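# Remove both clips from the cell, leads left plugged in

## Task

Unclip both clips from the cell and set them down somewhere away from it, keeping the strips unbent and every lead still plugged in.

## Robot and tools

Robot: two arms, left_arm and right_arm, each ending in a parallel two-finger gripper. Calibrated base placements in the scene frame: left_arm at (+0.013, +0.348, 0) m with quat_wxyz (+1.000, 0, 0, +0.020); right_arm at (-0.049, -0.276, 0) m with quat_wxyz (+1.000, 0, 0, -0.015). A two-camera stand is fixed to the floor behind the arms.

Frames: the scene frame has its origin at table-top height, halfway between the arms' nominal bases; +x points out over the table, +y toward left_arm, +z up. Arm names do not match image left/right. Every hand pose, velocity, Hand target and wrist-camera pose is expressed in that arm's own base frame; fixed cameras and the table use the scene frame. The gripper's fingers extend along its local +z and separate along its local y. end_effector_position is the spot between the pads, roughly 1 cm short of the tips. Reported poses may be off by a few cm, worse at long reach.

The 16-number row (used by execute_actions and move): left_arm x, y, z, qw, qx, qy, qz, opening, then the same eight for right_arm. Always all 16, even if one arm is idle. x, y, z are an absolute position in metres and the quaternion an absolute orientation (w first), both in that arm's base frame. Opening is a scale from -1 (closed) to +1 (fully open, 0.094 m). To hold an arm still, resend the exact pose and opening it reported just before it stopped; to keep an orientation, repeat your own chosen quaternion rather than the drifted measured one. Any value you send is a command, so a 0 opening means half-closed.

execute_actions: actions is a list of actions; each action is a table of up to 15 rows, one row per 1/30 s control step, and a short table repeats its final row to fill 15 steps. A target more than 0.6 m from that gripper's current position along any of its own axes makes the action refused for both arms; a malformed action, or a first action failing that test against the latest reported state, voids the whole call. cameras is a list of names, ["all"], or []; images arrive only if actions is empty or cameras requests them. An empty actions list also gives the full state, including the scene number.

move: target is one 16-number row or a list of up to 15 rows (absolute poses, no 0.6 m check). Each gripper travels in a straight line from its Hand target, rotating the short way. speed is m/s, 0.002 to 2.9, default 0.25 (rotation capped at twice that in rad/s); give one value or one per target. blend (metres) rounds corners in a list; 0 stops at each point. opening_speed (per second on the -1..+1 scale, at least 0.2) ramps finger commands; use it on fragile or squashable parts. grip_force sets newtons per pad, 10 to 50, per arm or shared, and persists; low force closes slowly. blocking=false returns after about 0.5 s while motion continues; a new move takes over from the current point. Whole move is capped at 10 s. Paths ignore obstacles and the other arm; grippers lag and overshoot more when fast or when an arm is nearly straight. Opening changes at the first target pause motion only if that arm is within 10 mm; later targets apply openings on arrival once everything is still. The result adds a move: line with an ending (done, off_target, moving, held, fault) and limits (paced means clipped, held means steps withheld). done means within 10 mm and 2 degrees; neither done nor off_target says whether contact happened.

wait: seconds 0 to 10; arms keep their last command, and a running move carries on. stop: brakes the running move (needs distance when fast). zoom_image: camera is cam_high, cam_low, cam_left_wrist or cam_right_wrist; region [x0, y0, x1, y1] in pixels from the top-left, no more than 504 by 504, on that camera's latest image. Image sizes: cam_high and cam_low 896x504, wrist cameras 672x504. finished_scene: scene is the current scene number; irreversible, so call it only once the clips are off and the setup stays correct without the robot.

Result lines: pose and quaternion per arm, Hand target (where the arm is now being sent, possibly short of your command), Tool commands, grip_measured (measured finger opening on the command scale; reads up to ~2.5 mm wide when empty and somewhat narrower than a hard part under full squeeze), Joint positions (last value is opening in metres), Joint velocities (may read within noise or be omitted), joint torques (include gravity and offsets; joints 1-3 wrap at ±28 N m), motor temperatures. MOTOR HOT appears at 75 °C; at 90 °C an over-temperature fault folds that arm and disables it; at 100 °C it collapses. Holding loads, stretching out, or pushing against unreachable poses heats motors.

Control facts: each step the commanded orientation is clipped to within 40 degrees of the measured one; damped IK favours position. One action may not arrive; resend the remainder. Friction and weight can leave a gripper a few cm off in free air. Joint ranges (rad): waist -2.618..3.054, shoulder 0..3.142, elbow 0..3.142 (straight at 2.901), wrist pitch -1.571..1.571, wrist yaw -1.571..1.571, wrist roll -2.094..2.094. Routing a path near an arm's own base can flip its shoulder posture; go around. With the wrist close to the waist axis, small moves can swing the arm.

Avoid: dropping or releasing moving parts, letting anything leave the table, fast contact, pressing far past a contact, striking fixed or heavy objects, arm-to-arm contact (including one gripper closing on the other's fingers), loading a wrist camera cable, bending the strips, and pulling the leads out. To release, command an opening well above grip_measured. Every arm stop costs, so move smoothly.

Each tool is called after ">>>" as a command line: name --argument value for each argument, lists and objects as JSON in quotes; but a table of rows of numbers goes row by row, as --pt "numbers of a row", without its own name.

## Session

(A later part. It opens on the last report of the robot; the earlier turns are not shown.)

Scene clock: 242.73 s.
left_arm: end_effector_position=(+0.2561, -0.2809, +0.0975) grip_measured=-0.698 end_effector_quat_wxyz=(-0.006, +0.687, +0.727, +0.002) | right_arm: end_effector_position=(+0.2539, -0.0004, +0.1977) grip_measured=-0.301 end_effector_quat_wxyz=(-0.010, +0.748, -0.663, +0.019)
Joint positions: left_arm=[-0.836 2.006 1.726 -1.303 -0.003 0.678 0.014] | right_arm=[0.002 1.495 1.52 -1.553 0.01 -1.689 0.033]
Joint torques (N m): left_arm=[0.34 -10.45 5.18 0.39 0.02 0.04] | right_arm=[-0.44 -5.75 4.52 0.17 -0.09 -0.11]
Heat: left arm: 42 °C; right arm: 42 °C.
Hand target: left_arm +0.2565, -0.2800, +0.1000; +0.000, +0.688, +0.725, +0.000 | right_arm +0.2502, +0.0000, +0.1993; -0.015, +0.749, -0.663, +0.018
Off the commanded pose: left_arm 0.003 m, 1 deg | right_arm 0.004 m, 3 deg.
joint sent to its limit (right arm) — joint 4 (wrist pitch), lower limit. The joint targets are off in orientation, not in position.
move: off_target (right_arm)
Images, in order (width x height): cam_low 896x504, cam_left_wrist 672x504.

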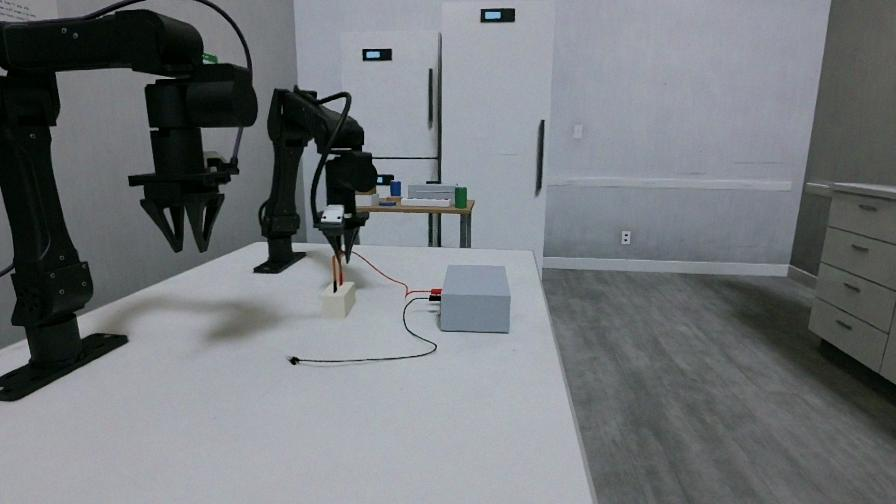

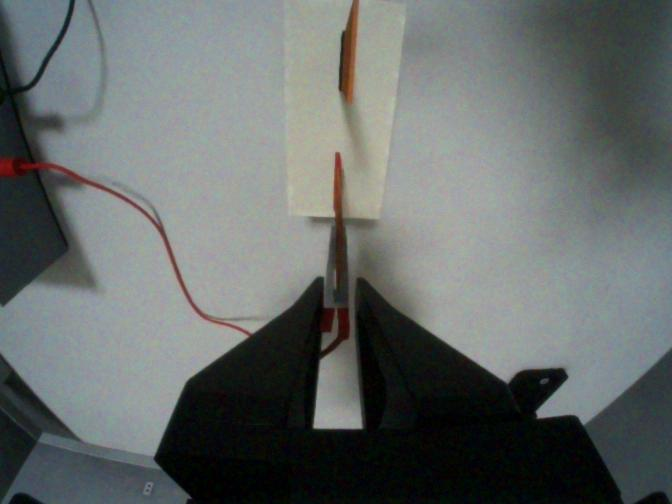

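>>> move --pt "0.2575 -0.279 0.1 0 0.688 0.725 0 -0.55 0.25 0.0 0.2 0 -0.749 0.663 0 -0.3" --pt "0.2575 -0.279 0.114 0 0.688 0.725 0 -0.55 0.25 0.0 0.2 0 -0.749 0.663 0 -0.3" --speed 0.05 --cameras '["cam_low","cam_left_wrist"]'

>>> zoom_image --camera "cam_left_wrist" --region '[220, 120, 460, 360]'

>>> zoom_image --camera "cam_low" --region '[280, 180, 420, 340]'

Scene clock: 252.63 s.
left_arm: end_effector_position=(+0.2530, -0.2774, +0.1010) grip_measured=-0.552 end_effector_quat_wxyz=(-0.015, +0.688, +0.726, +0.003) | right_arm: end_effector_position=(+0.2539, -0.0004, +0.1977) grip_measured=-0.301 end_effector_quat_wxyz=(-0.010, +0.748, -0.663, +0.019)
Joint positions: left_arm=[-0.836 2.006 1.74 -1.336 -0.003 0.682 0.021] | right_arm=[0.002 1.495 1.52 -1.553 0.01 -1.689 0.033]
Joint torques (N m): left_arm=[0.55 -10.62 8.1 0.17 0 0.05] | right_arm=[-0.43 -5.75 4.57 0.16 -0.07 -0.12]
Motor temperatures (°C): left_arm=[29 43 42 35 29 27 31] | right_arm=[30 38 42 31 28 27 29]
Heat: left arm: 43 °C; right arm: 42 °C.
Hand target: left_arm +0.2573, -0.2788, +0.1139; +0.000, +0.688, +0.725, +0.000 | right_arm +0.2502, +0.0000, +0.1993; -0.015, +0.749, -0.663, +0.018
Off the commanded pose: left_arm 0.014 m, 2 deg | right_arm 0.004 m, 3 deg.
joint sent to its limit (right arm) — joint 4 (wrist pitch), lower limit. The joint targets are off in orientation, not in position.
move: off_target (left_arm, right_arm)
Images, in order (width x height): cam_low 896x504, cam_left_wrist 672x504.

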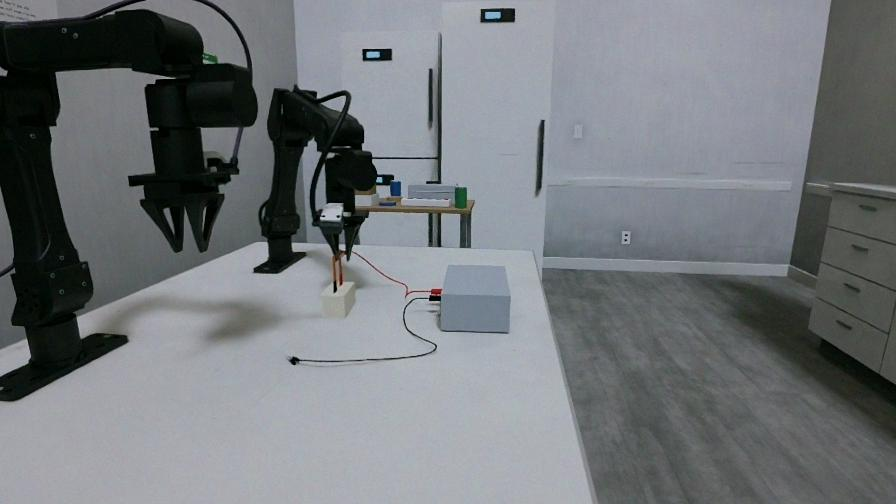

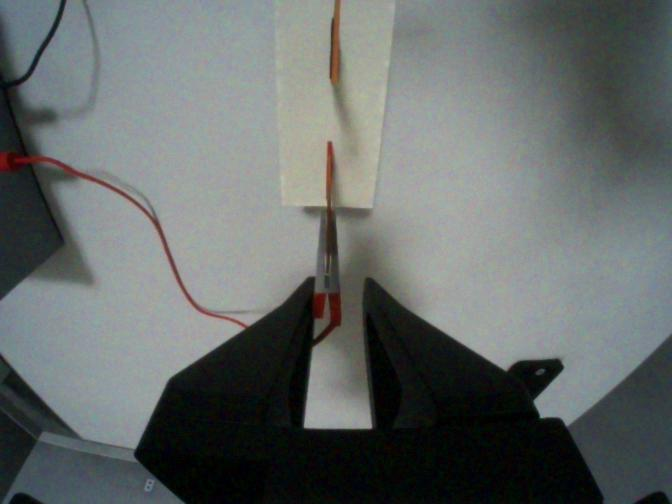

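Scaled by 2.100 from the camera's 672x504 image, which has a finer 960x720 frame.

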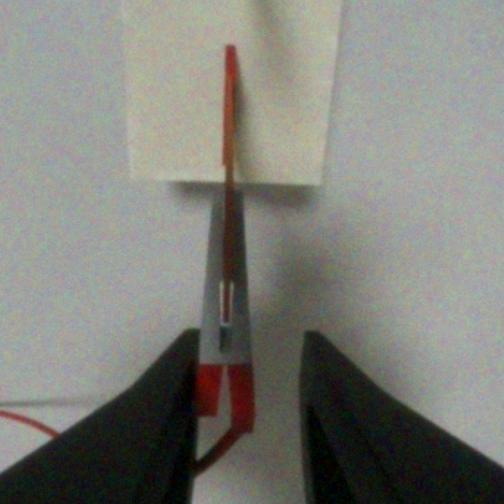

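Scaled by 3.150 from the camera's 896x504 image, which has a finer 1280x720 frame.

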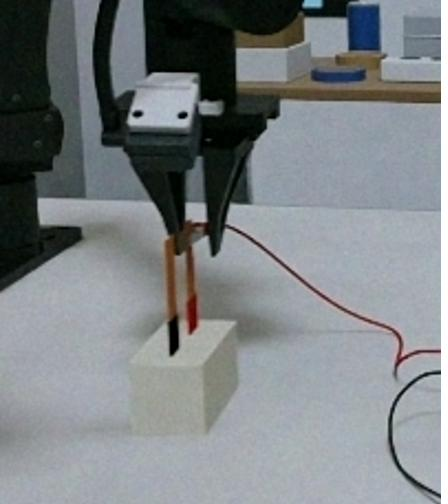

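>>> move --target '[0.2625,-0.279,0.116,0,0.688,0.725,0,-0.5,0.25,0.0,0.2,0,-0.749,0.663,0,-0.3]' --speed 0.05 --cameras '["cam_low","cam_left_wrist"]'

>>> zoom_image --camera "cam_left_wrist" --region '[220, 120, 460, 360]'

>>> zoom_image --camera "cam_low" --region '[280, 180, 420, 340]'

Scene clock: 258.73 s.
left_arm: end_effector_position=(+0.2582, -0.2772, +0.1084) grip_measured=-0.502 end_effector_quat_wxyz=(-0.009, +0.688, +0.726, +0.002) | right_arm: end_effector_position=(+0.2539, -0.0004, +0.1977) grip_measured=-0.301 end_effector_quat_wxyz=(-0.010, +0.748, -0.663, +0.019)
Joint positions: left_arm=[-0.825 2.006 1.769 -1.352 -0.003 0.691 0.023] | right_arm=[0.002 1.495 1.52 -1.553 0.01 -1.689 0.033]
Joint torques (N m): left_arm=[0.57 -9.55 8.17 0.22 -0.03 0.07] | right_arm=[-0.47 -5.76 4.52 0.16 -0.07 -0.11]
Heat: left arm: 44 °C; right arm: 42 °C.
Hand target: left_arm +0.2625, -0.2789, +0.1160; +0.000, +0.688, +0.725, +0.000 | right_arm +0.2502, +0.0000, +0.1993; -0.015, +0.749, -0.663, +0.018
Off the commanded pose: left_arm 0.009 m, 1 deg | right_arm 0.004 m, 3 deg.
joint sent to its limit (right arm) — joint 4 (wrist pitch), lower limit. The joint targets are off in orientation, not in position.
move: off_target (right_arm)
Images, in order (width x height): cam_low 896x504, cam_left_wrist 672x504.

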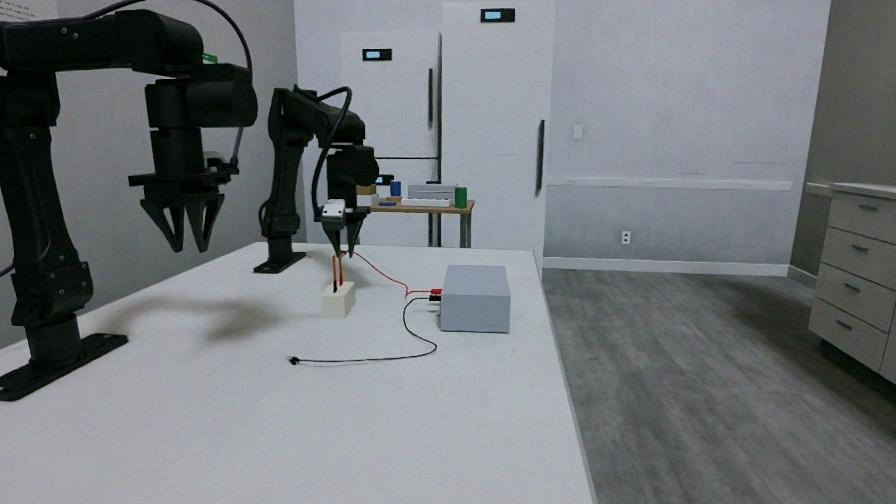

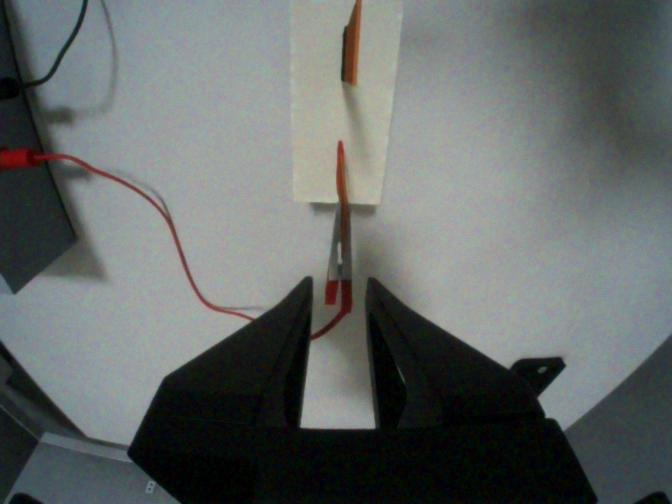

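Scaled by 2.100 from the camera's 672x504 image, which has a finer 960x720 frame.

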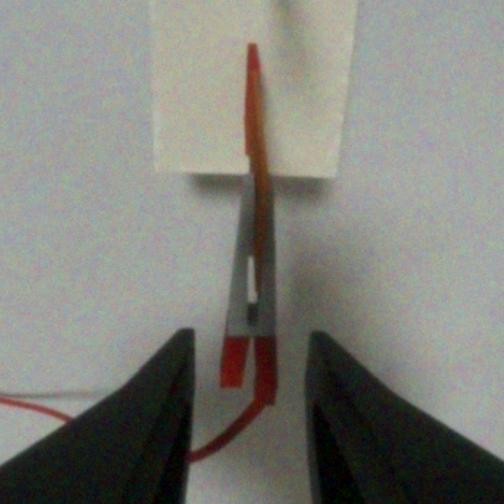

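Scaled by 3.150 from the camera's 896x504 image, which has a finer 1280x720 frame.

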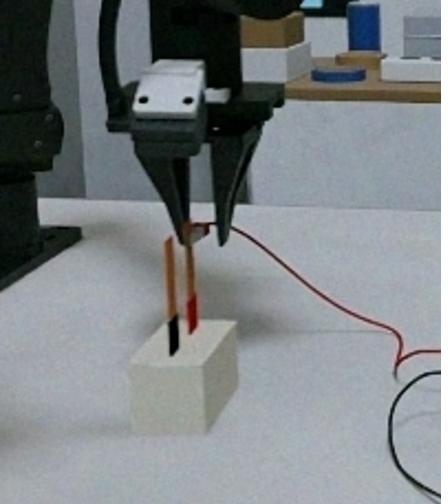

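>>> move --pt "0.258 -0.2785 0.1045 0 0.688 0.725 0 -0.5 0.25 0.0 0.2 0 -0.749 0.663 0 -0.3" --pt "0.258 -0.2785 0.1045 0 0.688 0.725 0 -0.71 0.25 0.0 0.2 0 -0.749 0.663 0 -0.3" --speed 0.05 --opening_speed 0.3 --cameras '["cam_low","cam_left_wrist"]'

>>> zoom_image --camera "cam_left_wrist" --region '[220, 120, 460, 360]'

>>> zoom_image --camera "cam_low" --region '[280, 180, 420, 340]'

Scene clock: 267.83 s.
left_arm: end_effector_position=(+0.2587, -0.2777, +0.1014) grip_measured=-0.708 end_effector_quat_wxyz=(-0.007, +0.688, +0.726, +0.002) | right_arm: end_effector_position=(+0.2539, -0.0004, +0.1977) grip_measured=-0.301 end_effector_quat_wxyz=(-0.010, +0.748, -0.663, +0.019)
Joint positions: left_arm=[-0.825 2.006 1.742 -1.321 -0.003 0.691 0.014] | right_arm=[0.002 1.495 1.52 -1.553 0.01 -1.689 0.033]
Joint torques (N m): left_arm=[-0.13 -10.59 5.31 0.38 0.02 0.02] | right_arm=[-0.49 -5.76 4.53 0.16 -0.08 -0.11]
Heat: left arm: 45 °C; right arm: 42 °C.
Hand target: left_arm +0.2580, -0.2784, +0.1045; +0.000, +0.688, +0.725, +0.000 | right_arm +0.2502, +0.0000, +0.1993; -0.015, +0.749, -0.663, +0.018
Off the commanded pose: left_arm 0.003 m, 1 deg | right_arm 0.004 m, 3 deg.
joint sent to its limit (right arm) — joint 4 (wrist pitch), lower limit. The joint targets are off in orientation, not in position.
move: off_target (right_arm)
Images, in order (width x height): cam_low 896x504, cam_left_wrist 672x504.

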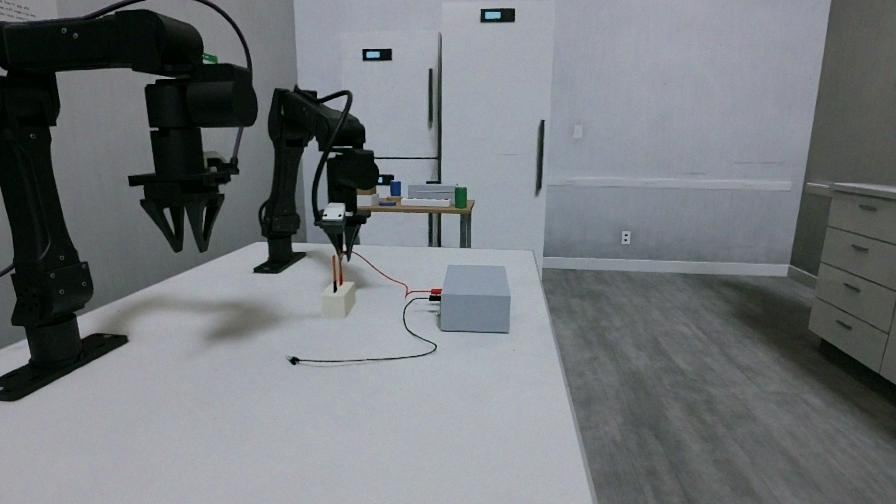

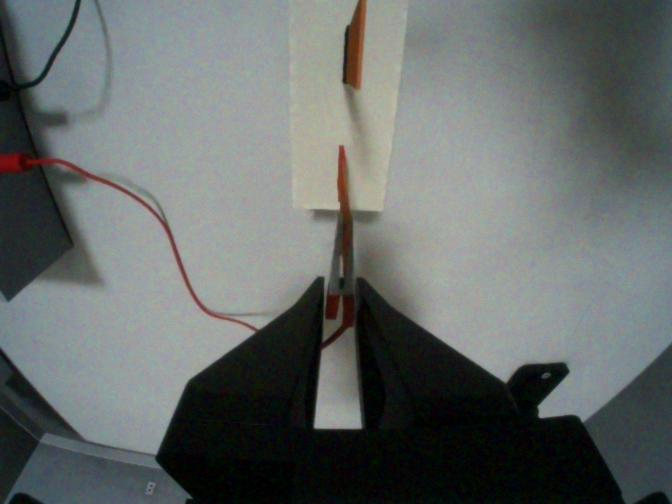

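Scaled by 2.100 from the camera's 672x504 image, which has a finer 960x720 frame.

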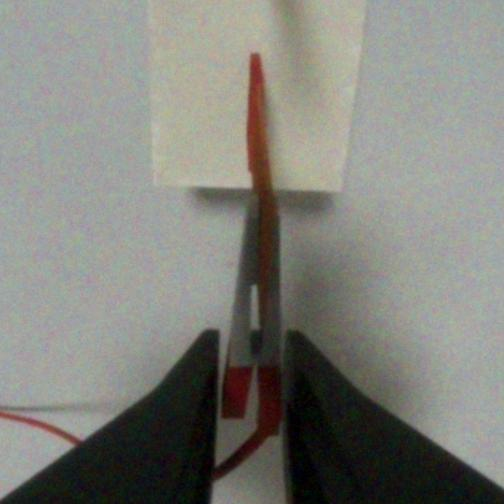

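Scaled by 3.150 from the camera's 896x504 image, which has a finer 1280x720 frame.

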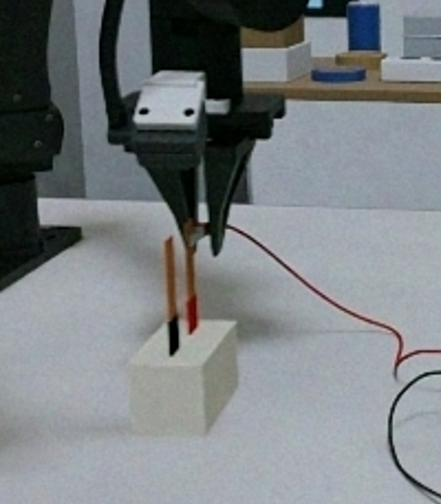

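>>> move --target '[0.258,-0.2785,0.1045,0,0.688,0.725,0,-0.92,0.25,0.0,0.2,0,-0.749,0.663,0,-0.3]' --speed 0.05 --opening_speed 0.25 --cameras '["cam_left_wrist"]'

>>> zoom_image --camera "cam_left_wrist" --region '[270, 180, 410, 330]'

Scene clock: 272.77 s.
left_arm: end_effector_position=(+0.2588, -0.2778, +0.1014) grip_measured=-0.864 end_effector_quat_wxyz=(-0.007, +0.688, +0.726, +0.002) | right_arm: end_effector_position=(+0.2539, -0.0004, +0.1977) grip_measured=-0.301 end_effector_quat_wxyz=(-0.010, +0.748, -0.663, +0.019)
Joint positions: left_arm=[-0.825 2.006 1.742 -1.321 -0.003 0.691 0.006] | right_arm=[0.002 1.495 1.52 -1.553 0.01 -1.689 0.033]
Joint torques (N m): left_arm=[-0.1 -10.5 5.23 0.4 -0.02 0] | right_arm=[-0.47 -5.74 4.55 0.17 -0.07 -0.11]
Heat: left arm: 45 °C; right arm: 41 °C.
Hand target: left_arm +0.2580, -0.2784, +0.1045; +0.000, +0.688, +0.725, +0.000 | right_arm +0.2502, +0.0000, +0.1993; -0.015, +0.749, -0.663, +0.018
Off the commanded pose: left_arm 0.003 m, 1 deg | right_arm 0.004 m, 3 deg.
joint sent to its limit (right arm) — joint 4 (wrist pitch), lower limit. The joint targets are off in orientation, not in position.
move: off_target (right_arm)
Images, in order (width x height): cam_left_wrist 672x504.

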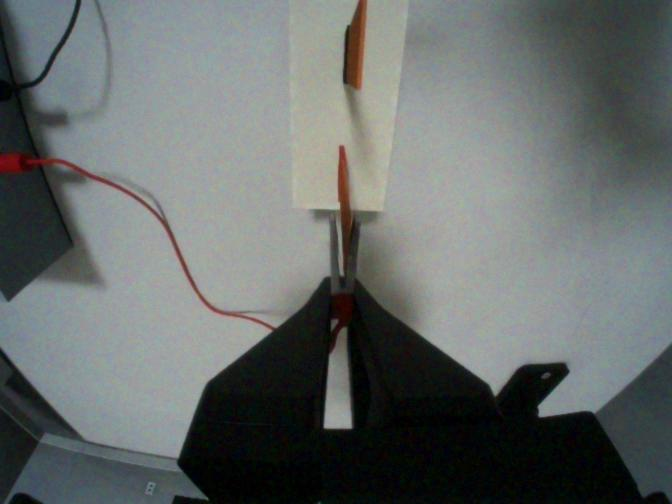

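Scaled by 3.360 from the camera's 672x504 image, which has a finer 960x720 frame.

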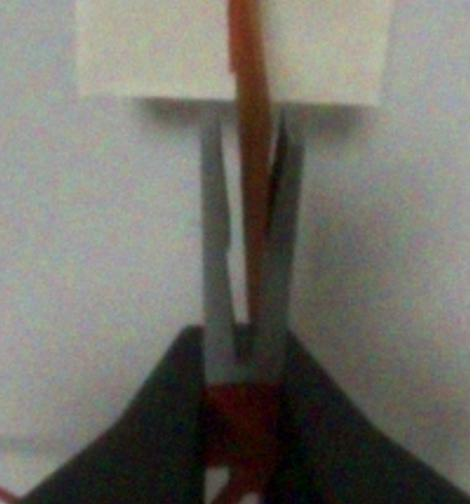

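>>> move --pt "0.2565 -0.2775 0.1045 0 0.688 0.725 0 -0.92 0.25 0.0 0.2 0 -0.749 0.663 0 -0.3" --pt "0.255 -0.245 0.108 0 0.688 0.725 0 -0.92 0.25 0.0 0.2 0 -0.749 0.663 0 -0.3" --speed 0.04 --cameras '["cam_low","cam_left_wrist"]'

>>> zoom_image --camera "cam_low" --region '[280, 180, 420, 340]'

Scene clock: 282.73 s.
left_arm: end_effector_position=(+0.2541, -0.2459, +0.0976) grip_measured=-0.864 end_effector_quat_wxyz=(-0.018, +0.687, +0.727, +0.002) | right_arm: end_effector_position=(+0.2539, -0.0004, +0.1977) grip_measured=-0.301 end_effector_quat_wxyz=(-0.010, +0.748, -0.663, +0.019)
Joint positions: left_arm=[-0.774 1.925 1.612 -1.295 -0.003 0.74 0.006] | right_arm=[0.002 1.495 1.52 -1.553 0.01 -1.689 0.033]
Joint torques (N m): left_arm=[0.43 -11.7 4.98 0.34 -0.02 0.05] | right_arm=[-0.46 -5.75 4.53 0.16 -0.07 -0.11]
Heat: left arm: 46 °C; right arm: 41 °C.
Hand target: left_arm +0.2550, -0.2449, +0.1078; +0.000, +0.688, +0.725, +0.000 | right_arm +0.2502, +0.0000, +0.1993; -0.015, +0.749, -0.663, +0.018
Off the commanded pose: left_arm 0.010 m, 2 deg | right_arm 0.004 m, 3 deg.
joint sent to its limit (right arm) — joint 4 (wrist pitch), lower limit. The joint targets are off in orientation, not in position.
move: off_target (right_arm)
Images, in order (width x height): cam_low 896x504, cam_left_wrist 672x504.

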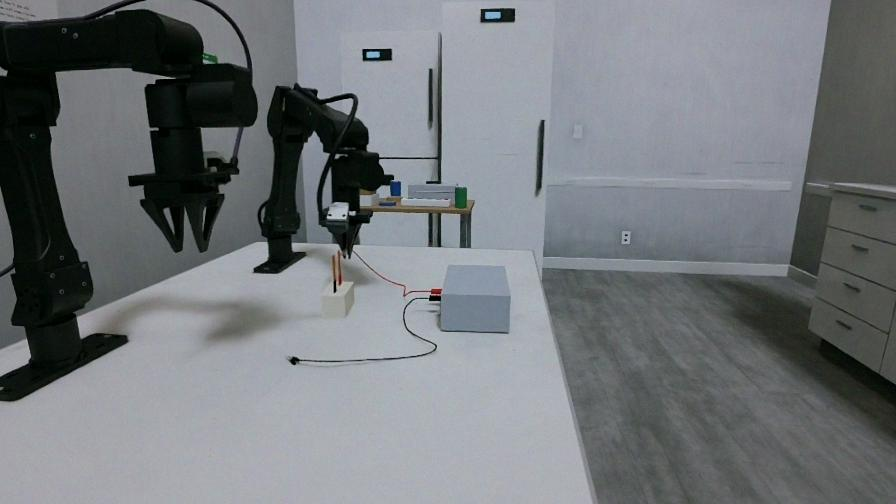

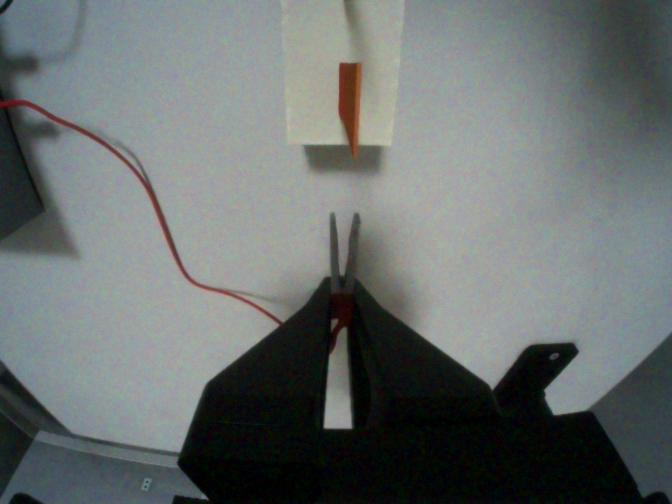

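Scaled by 3.150 from the camera's 896x504 image, which has a finer 1280x720 frame.

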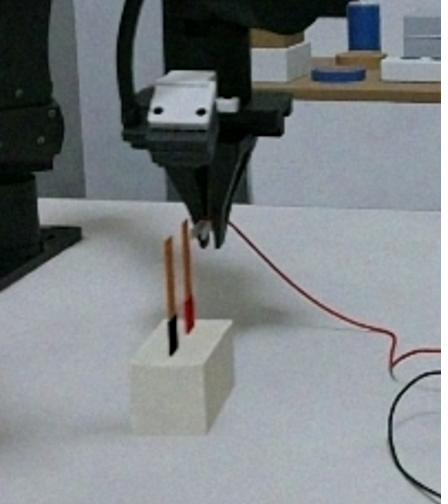

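>>> move --pt "0.29 -0.17 0.11 0 0.688 0.725 0 -0.92 0.25 0.0 0.2 0 -0.749 0.663 0 -0.3" --pt "0.32 -0.12 0.045 0 0.688 0.725 0 -0.92 0.25 0.0 0.2 0 -0.749 0.663 0 -0.3" --speed 0.12 --cameras '["cam_high","cam_low","cam_left_wrist"]'

>>> zoom_image --camera "cam_low" --region '[280, 180, 420, 340]'

Scene clock: 296.27 s.
left_arm: end_effector_position=(+0.3212, -0.1205, +0.0502) grip_measured=-0.864 end_effector_quat_wxyz=(+0.004, +0.686, +0.728, +0.004) | right_arm: end_effector_position=(+0.2539, -0.0004, +0.1977) grip_measured=-0.301 end_effector_quat_wxyz=(-0.010, +0.748, -0.663, +0.019)
Joint positions: left_arm=[-0.364 1.872 1.351 -1.039 -0.005 1.147 0.006] | right_arm=[0.002 1.495 1.52 -1.553 0.01 -1.689 0.033]
Joint torques (N m): left_arm=[0.09 -7.6 5.16 0.45 0.01 0.1] | right_arm=[-0.44 -5.76 4.53 0.16 -0.08 -0.11]
Heat: left arm: 46 °C; right arm: 41 °C.
Hand target: left_arm +0.3199, -0.1199, +0.0450; +0.000, +0.688, +0.726, +0.000 | right_arm +0.2502, +0.0000, +0.1993; -0.015, +0.749, -0.663, +0.018
Off the commanded pose: left_arm 0.005 m, 1 deg | right_arm 0.004 m, 3 deg.
joint sent to its limit (right arm) — joint 4 (wrist pitch), lower limit. The joint targets are off in orientation, not in position.
move: off_target (right_arm)
Images, in order (width x height): cam_high 896x504, cam_low 896x504, cam_left_wrist 672x504.

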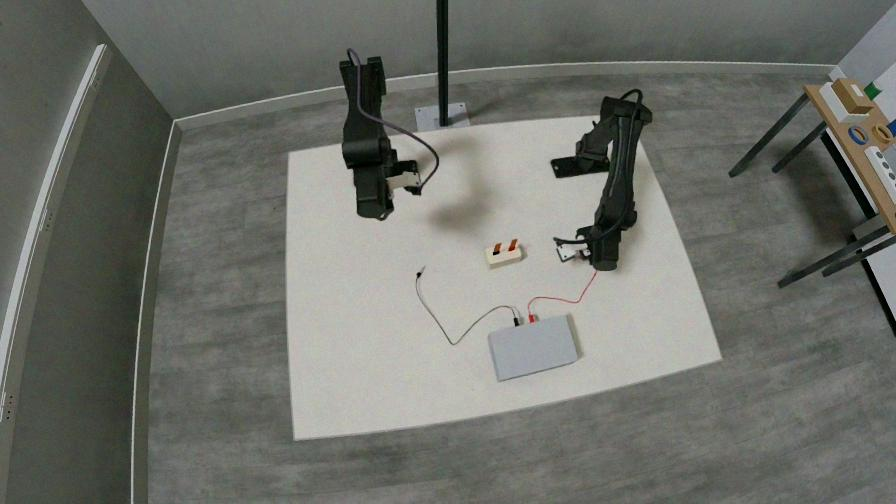

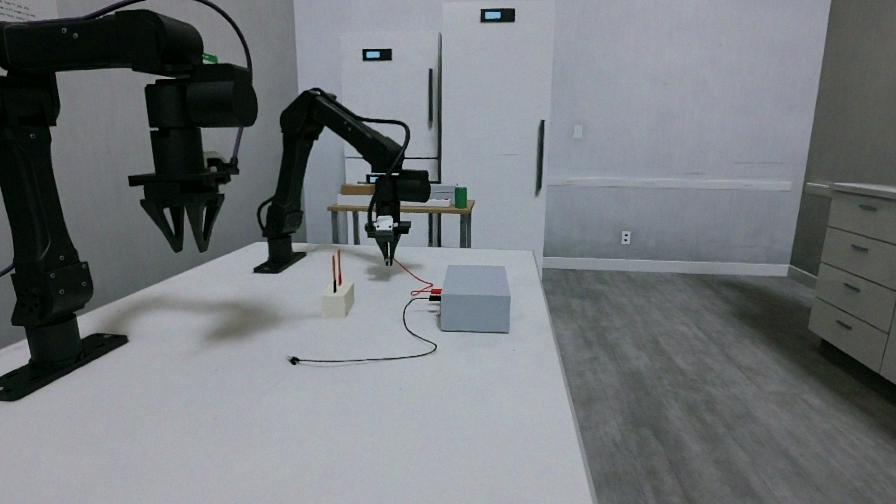

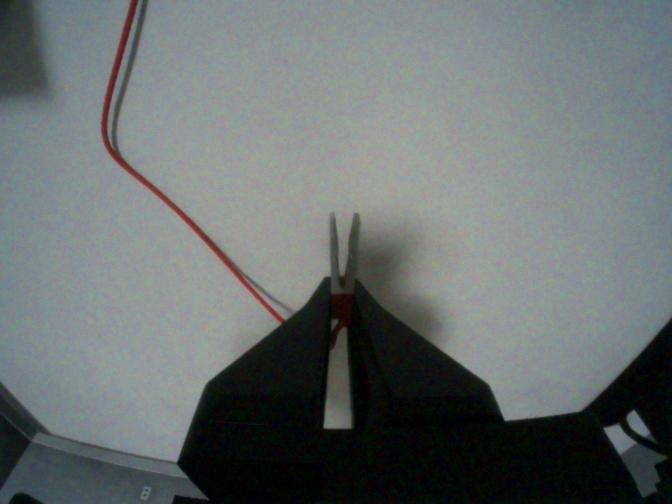

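Scaled by 3.150 from the camera's 896x504 image, which has a finer 1280x720 frame.

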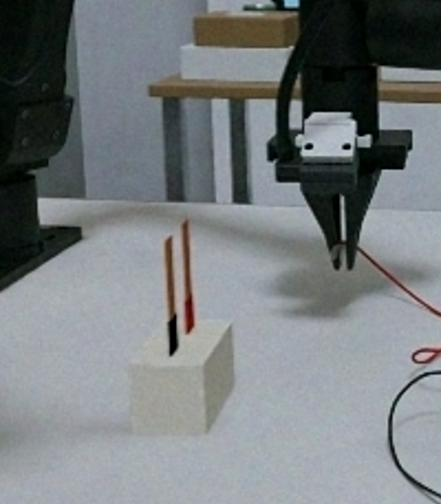

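>>> move --target '[0.32,-0.12,0.020,0,0.688,0.725,0,-0.92,0.25,0.0,0.2,0,-0.749,0.663,0,-0.3]' --speed 0.05 --cameras '["cam_low","cam_left_wrist"]'

>>> zoom_image --camera "cam_low" --region '[340, 200, 440, 300]'

Scene clock: 300.57 s.
left_arm: end_effector_position=(+0.3218, -0.1208, +0.0258) grip_measured=-0.864 end_effector_quat_wxyz=(+0.005, +0.686, +0.728, +0.004) | right_arm: end_effector_position=(+0.2539, -0.0004, +0.1977) grip_measured=-0.301 end_effector_quat_wxyz=(-0.010, +0.748, -0.663, +0.019)
Joint positions: left_arm=[-0.364 1.902 1.289 -0.946 -0.005 1.147 0.006] | right_arm=[0.002 1.495 1.52 -1.553 0.01 -1.689 0.033]
Joint torques (N m): left_arm=[0.17 -7.42 4.93 0.45 0.03 0.05] | right_arm=[-0.49 -5.78 4.52 0.18 -0.09 -0.12]
Heat: left arm: 46 °C; right arm: 41 °C.
Hand target: left_arm +0.3200, -0.1199, +0.0201; +0.000, +0.688, +0.725, +0.000 | right_arm +0.2502, +0.0000, +0.1993; -0.015, +0.749, -0.663, +0.018
Off the commanded pose: left_arm 0.006 m, 1 deg | right_arm 0.004 m, 3 deg.
joint sent to its limit (right arm) — joint 4 (wrist pitch), lower limit. The joint targets are off in orientation, not in position.
move: off_target (right_arm)
Images, in order (width x height): cam_low 896x504, cam_left_wrist 672x504.

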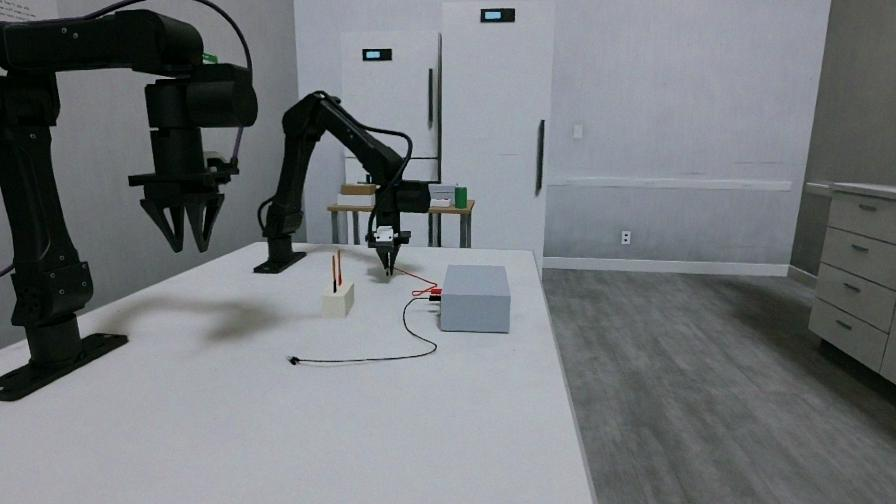

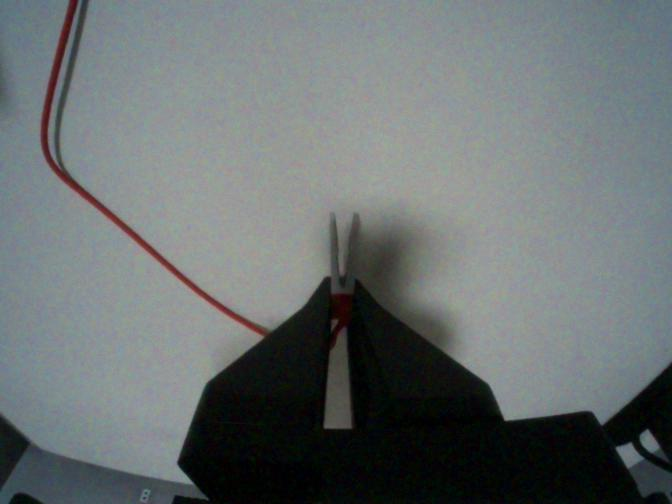

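Scaled by 5.040 from the camera's 896x504 image, which has a finer 1280x720 frame.

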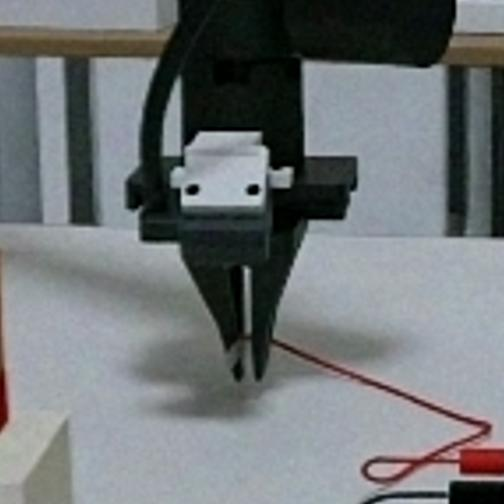

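>>> move --target '[0.32,-0.12,0.011,0,0.688,0.725,0,-0.92,0.25,0.0,0.2,0,-0.749,0.663,0,-0.3]' --speed 0.04 --cameras '["cam_low","cam_left_wrist"]'

>>> zoom_image --camera "cam_low" --region '[340, 200, 440, 300]'

Scene clock: 305.90 s.
left_arm: end_effector_position=(+0.3225, -0.1210, +0.0179) grip_measured=-0.864 end_effector_quat_wxyz=(+0.006, +0.686, +0.728, +0.005) | right_arm: end_effector_position=(+0.2539, -0.0004, +0.1977) grip_measured=-0.301 end_effector_quat_wxyz=(-0.010, +0.748, -0.663, +0.019)
Joint positions: left_arm=[-0.364 1.913 1.271 -0.913 -0.005 1.147 0.006] | right_arm=[0.002 1.495 1.52 -1.553 0.01 -1.689 0.033]
Joint torques (N m): left_arm=[0.24 -7.25 4.74 0.45 0.04 0.07] | right_arm=[-0.47 -5.72 4.56 0.16 -0.08 -0.1]
Heat: left arm: 45 °C; right arm: 41 °C.
Hand target: left_arm +0.3200, -0.1199, +0.0112; +0.000, +0.688, +0.725, +0.000 | right_arm +0.2502, +0.0000, +0.1993; -0.015, +0.749, -0.663, +0.018
Off the commanded pose: left_arm 0.007 m, 1 deg | right_arm 0.004 m, 3 deg.
joint sent to its limit (right arm) — joint 4 (wrist pitch), lower limit. The joint targets are off in orientation, not in position.
move: off_target (right_arm)
Images, in order (width x height): cam_low 896x504, cam_left_wrist 672x504.

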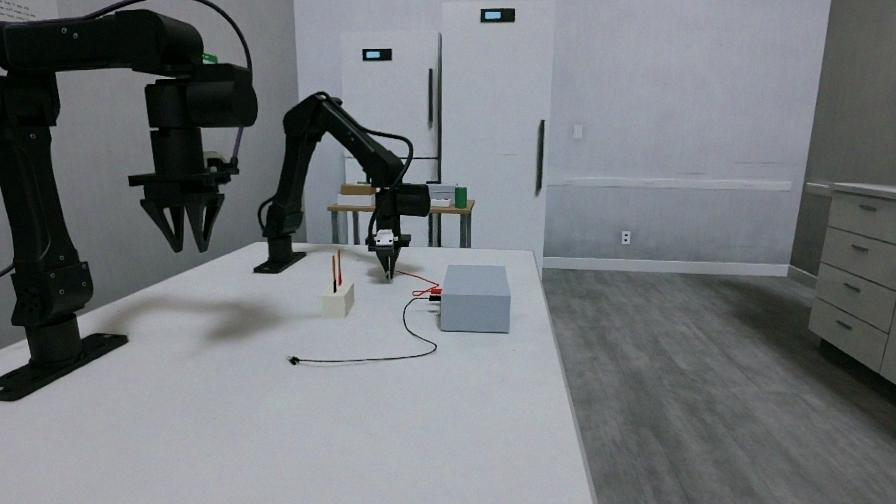

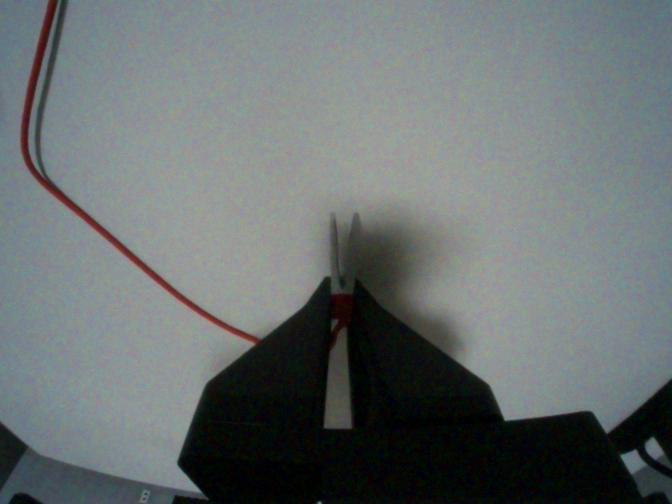

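Scaled by 5.040 from the camera's 896x504 image, which has a finer 1280x720 frame.

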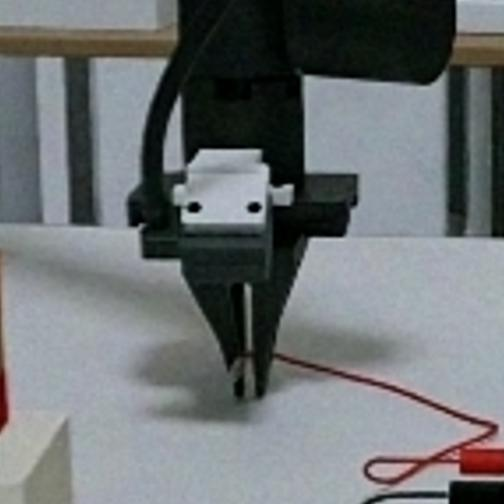

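>>> move --pt "0.32 -0.12 0.006 0 0.688 0.725 0 -0.92 0.25 0.0 0.2 0 -0.749 0.663 0 -0.3" --pt "0.32 -0.12 0.006 0 0.688 0.725 0 -0.45 0.25 0.0 0.2 0 -0.749 0.663 0 -0.3" --speed 0.03 --opening_speed 0.3 --cameras '["cam_low","cam_left_wrist"]'

Scene clock: 312.57 s.
left_arm: end_effector_position=(+0.3266, -0.1226, +0.0156) grip_measured=-0.452 end_effector_quat_wxyz=(+0.015, +0.686, +0.727, +0.009) | right_arm: end_effector_position=(+0.2539, -0.0004, +0.1977) grip_measured=-0.301 end_effector_quat_wxyz=(-0.010, +0.748, -0.663, +0.019)
Joint positions: left_arm=[-0.364 1.916 1.264 -0.885 -0.005 1.148 0.026] | right_arm=[0.002 1.495 1.52 -1.553 0.01 -1.689 0.033]
Joint torques (N m): left_arm=[0.25 -7.05 4.44 0.4 0.01 0.1] | right_arm=[-0.44 -5.78 4.55 0.17 -0.07 -0.12]
Heat: left arm: 45 °C; right arm: 41 °C.
Hand target: left_arm +0.3199, -0.1199, +0.0063; +0.000, +0.688, +0.725, +0.000 | right_arm +0.2502, +0.0000, +0.1993; -0.015, +0.749, -0.663, +0.018
Off the commanded pose: left_arm 0.012 m, 2 deg | right_arm 0.004 m, 3 deg.
joint sent to its limit (right arm) — joint 4 (wrist pitch), lower limit. The joint targets are off in orientation, not in position.
move: off_target (left_arm, right_arm)
Images, in order (width x height): cam_low 896x504, cam_left_wrist 672x504.

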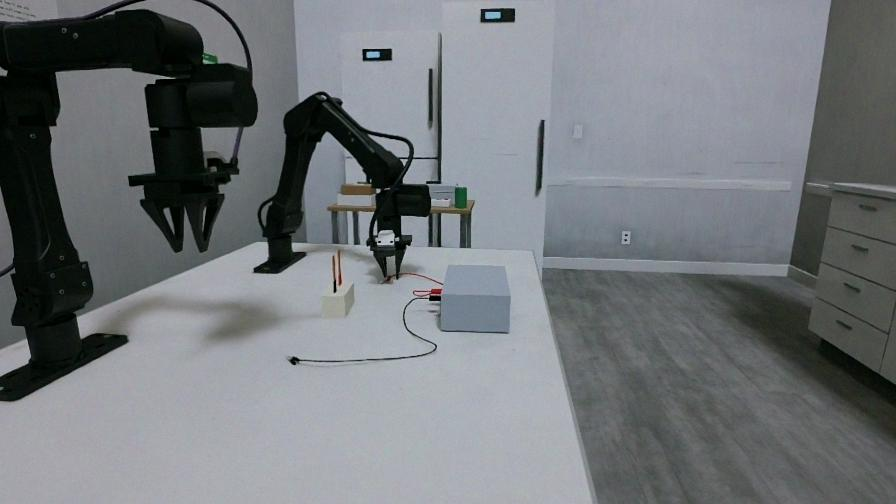

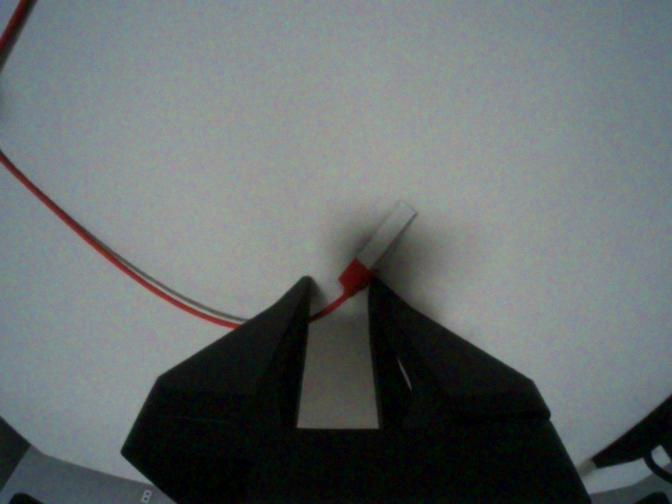

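Lift.

>>> move --pt "0.32 -0.12 0.01 0 0.688 0.725 0 -0.2 0.25 0.0 0.2 0 -0.749 0.663 0 -0.3" --pt "0.32 -0.11 0.18 0 0.688 0.725 0 -0.2 0.25 0.0 0.2 0 -0.749 0.663 0 -0.3" --speed 0.12 --cameras '["all"]'

>>> zoom_image --camera "cam_high" --region '[400, 210, 640, 350]'

Scene clock: 319.60 s.
left_arm: end_effector_position=(+0.3189, -0.1114, +0.1705) grip_measured=-0.202 end_effector_quat_wxyz=(-0.010, +0.688, +0.726, -0.002) | right_arm: end_effector_position=(+0.2539, -0.0004, +0.1977) grip_measured=-0.301 end_effector_quat_wxyz=(-0.010, +0.748, -0.663, +0.019)
Joint positions: left_arm=[-0.341 1.862 1.819 -1.548 -0.005 1.175 0.037] | right_arm=[0.002 1.495 1.52 -1.553 0.01 -1.689 0.033]
Joint torques (N m): left_arm=[0.59 -8.79 7.76 0.18 -0.01 0.08] | right_arm=[-0.44 -5.74 4.53 0.17 -0.07 -0.11]
Heat: left arm: 45 °C; right arm: 41 °C.
Hand target: left_arm +0.3199, -0.1100, +0.1799; +0.000, +0.688, +0.725, +0.000 | right_arm +0.2502, +0.0000, +0.1993; -0.015, +0.749, -0.663, +0.018
Off the commanded pose: left_arm 0.010 m, 1 deg | right_arm 0.004 m, 3 deg.
joint sent to its limit (right arm) — joint 4 (wrist pitch), lower limit. The joint targets are off in orientation, not in position.
move: off_target (right_arm)

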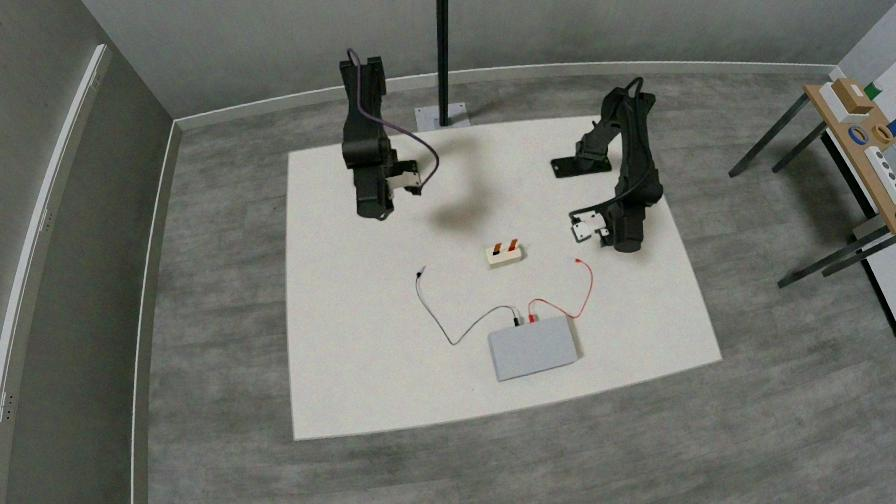

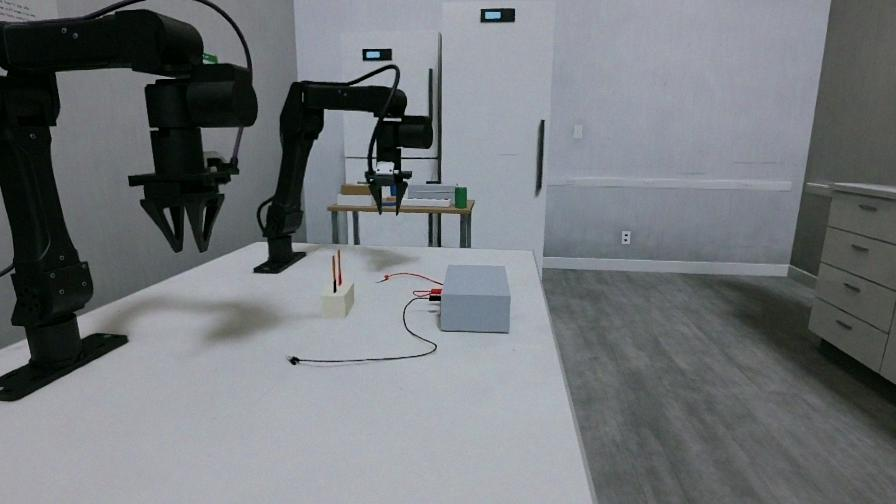

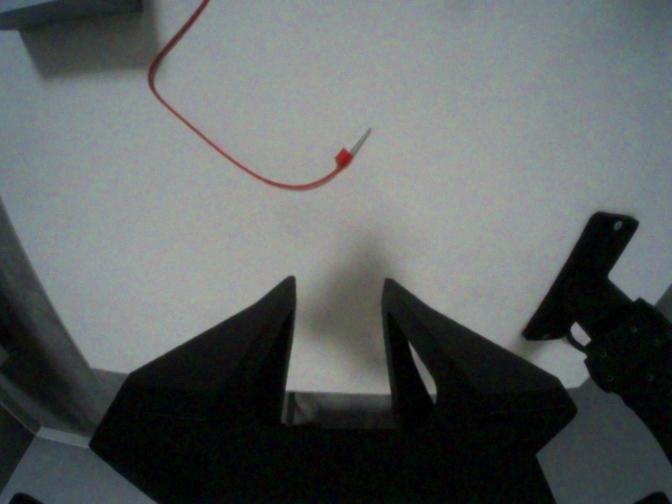

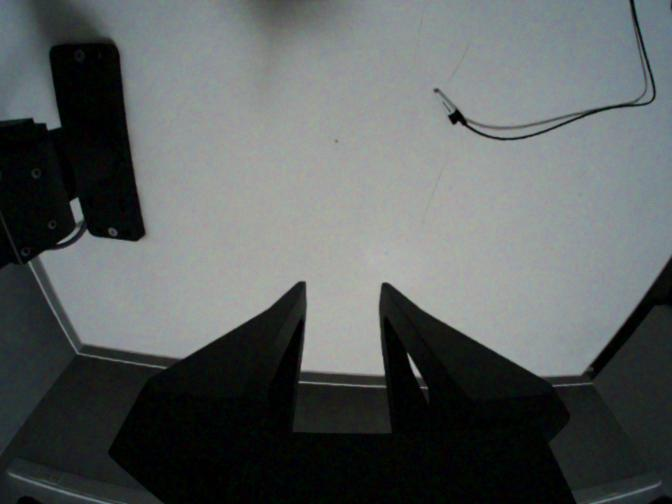

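Scaled by 2.100 from the camera's 896x504 image, which has a finer 1280x720 frame.

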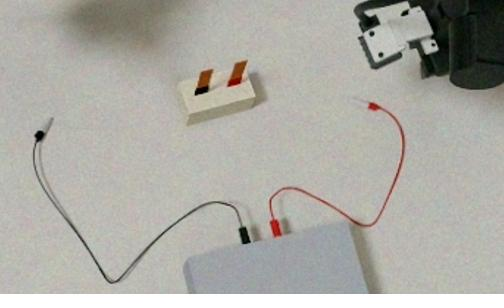

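Both off, plugs in.

>>> finished_scene --scene 1

The scene is finished: the task was done.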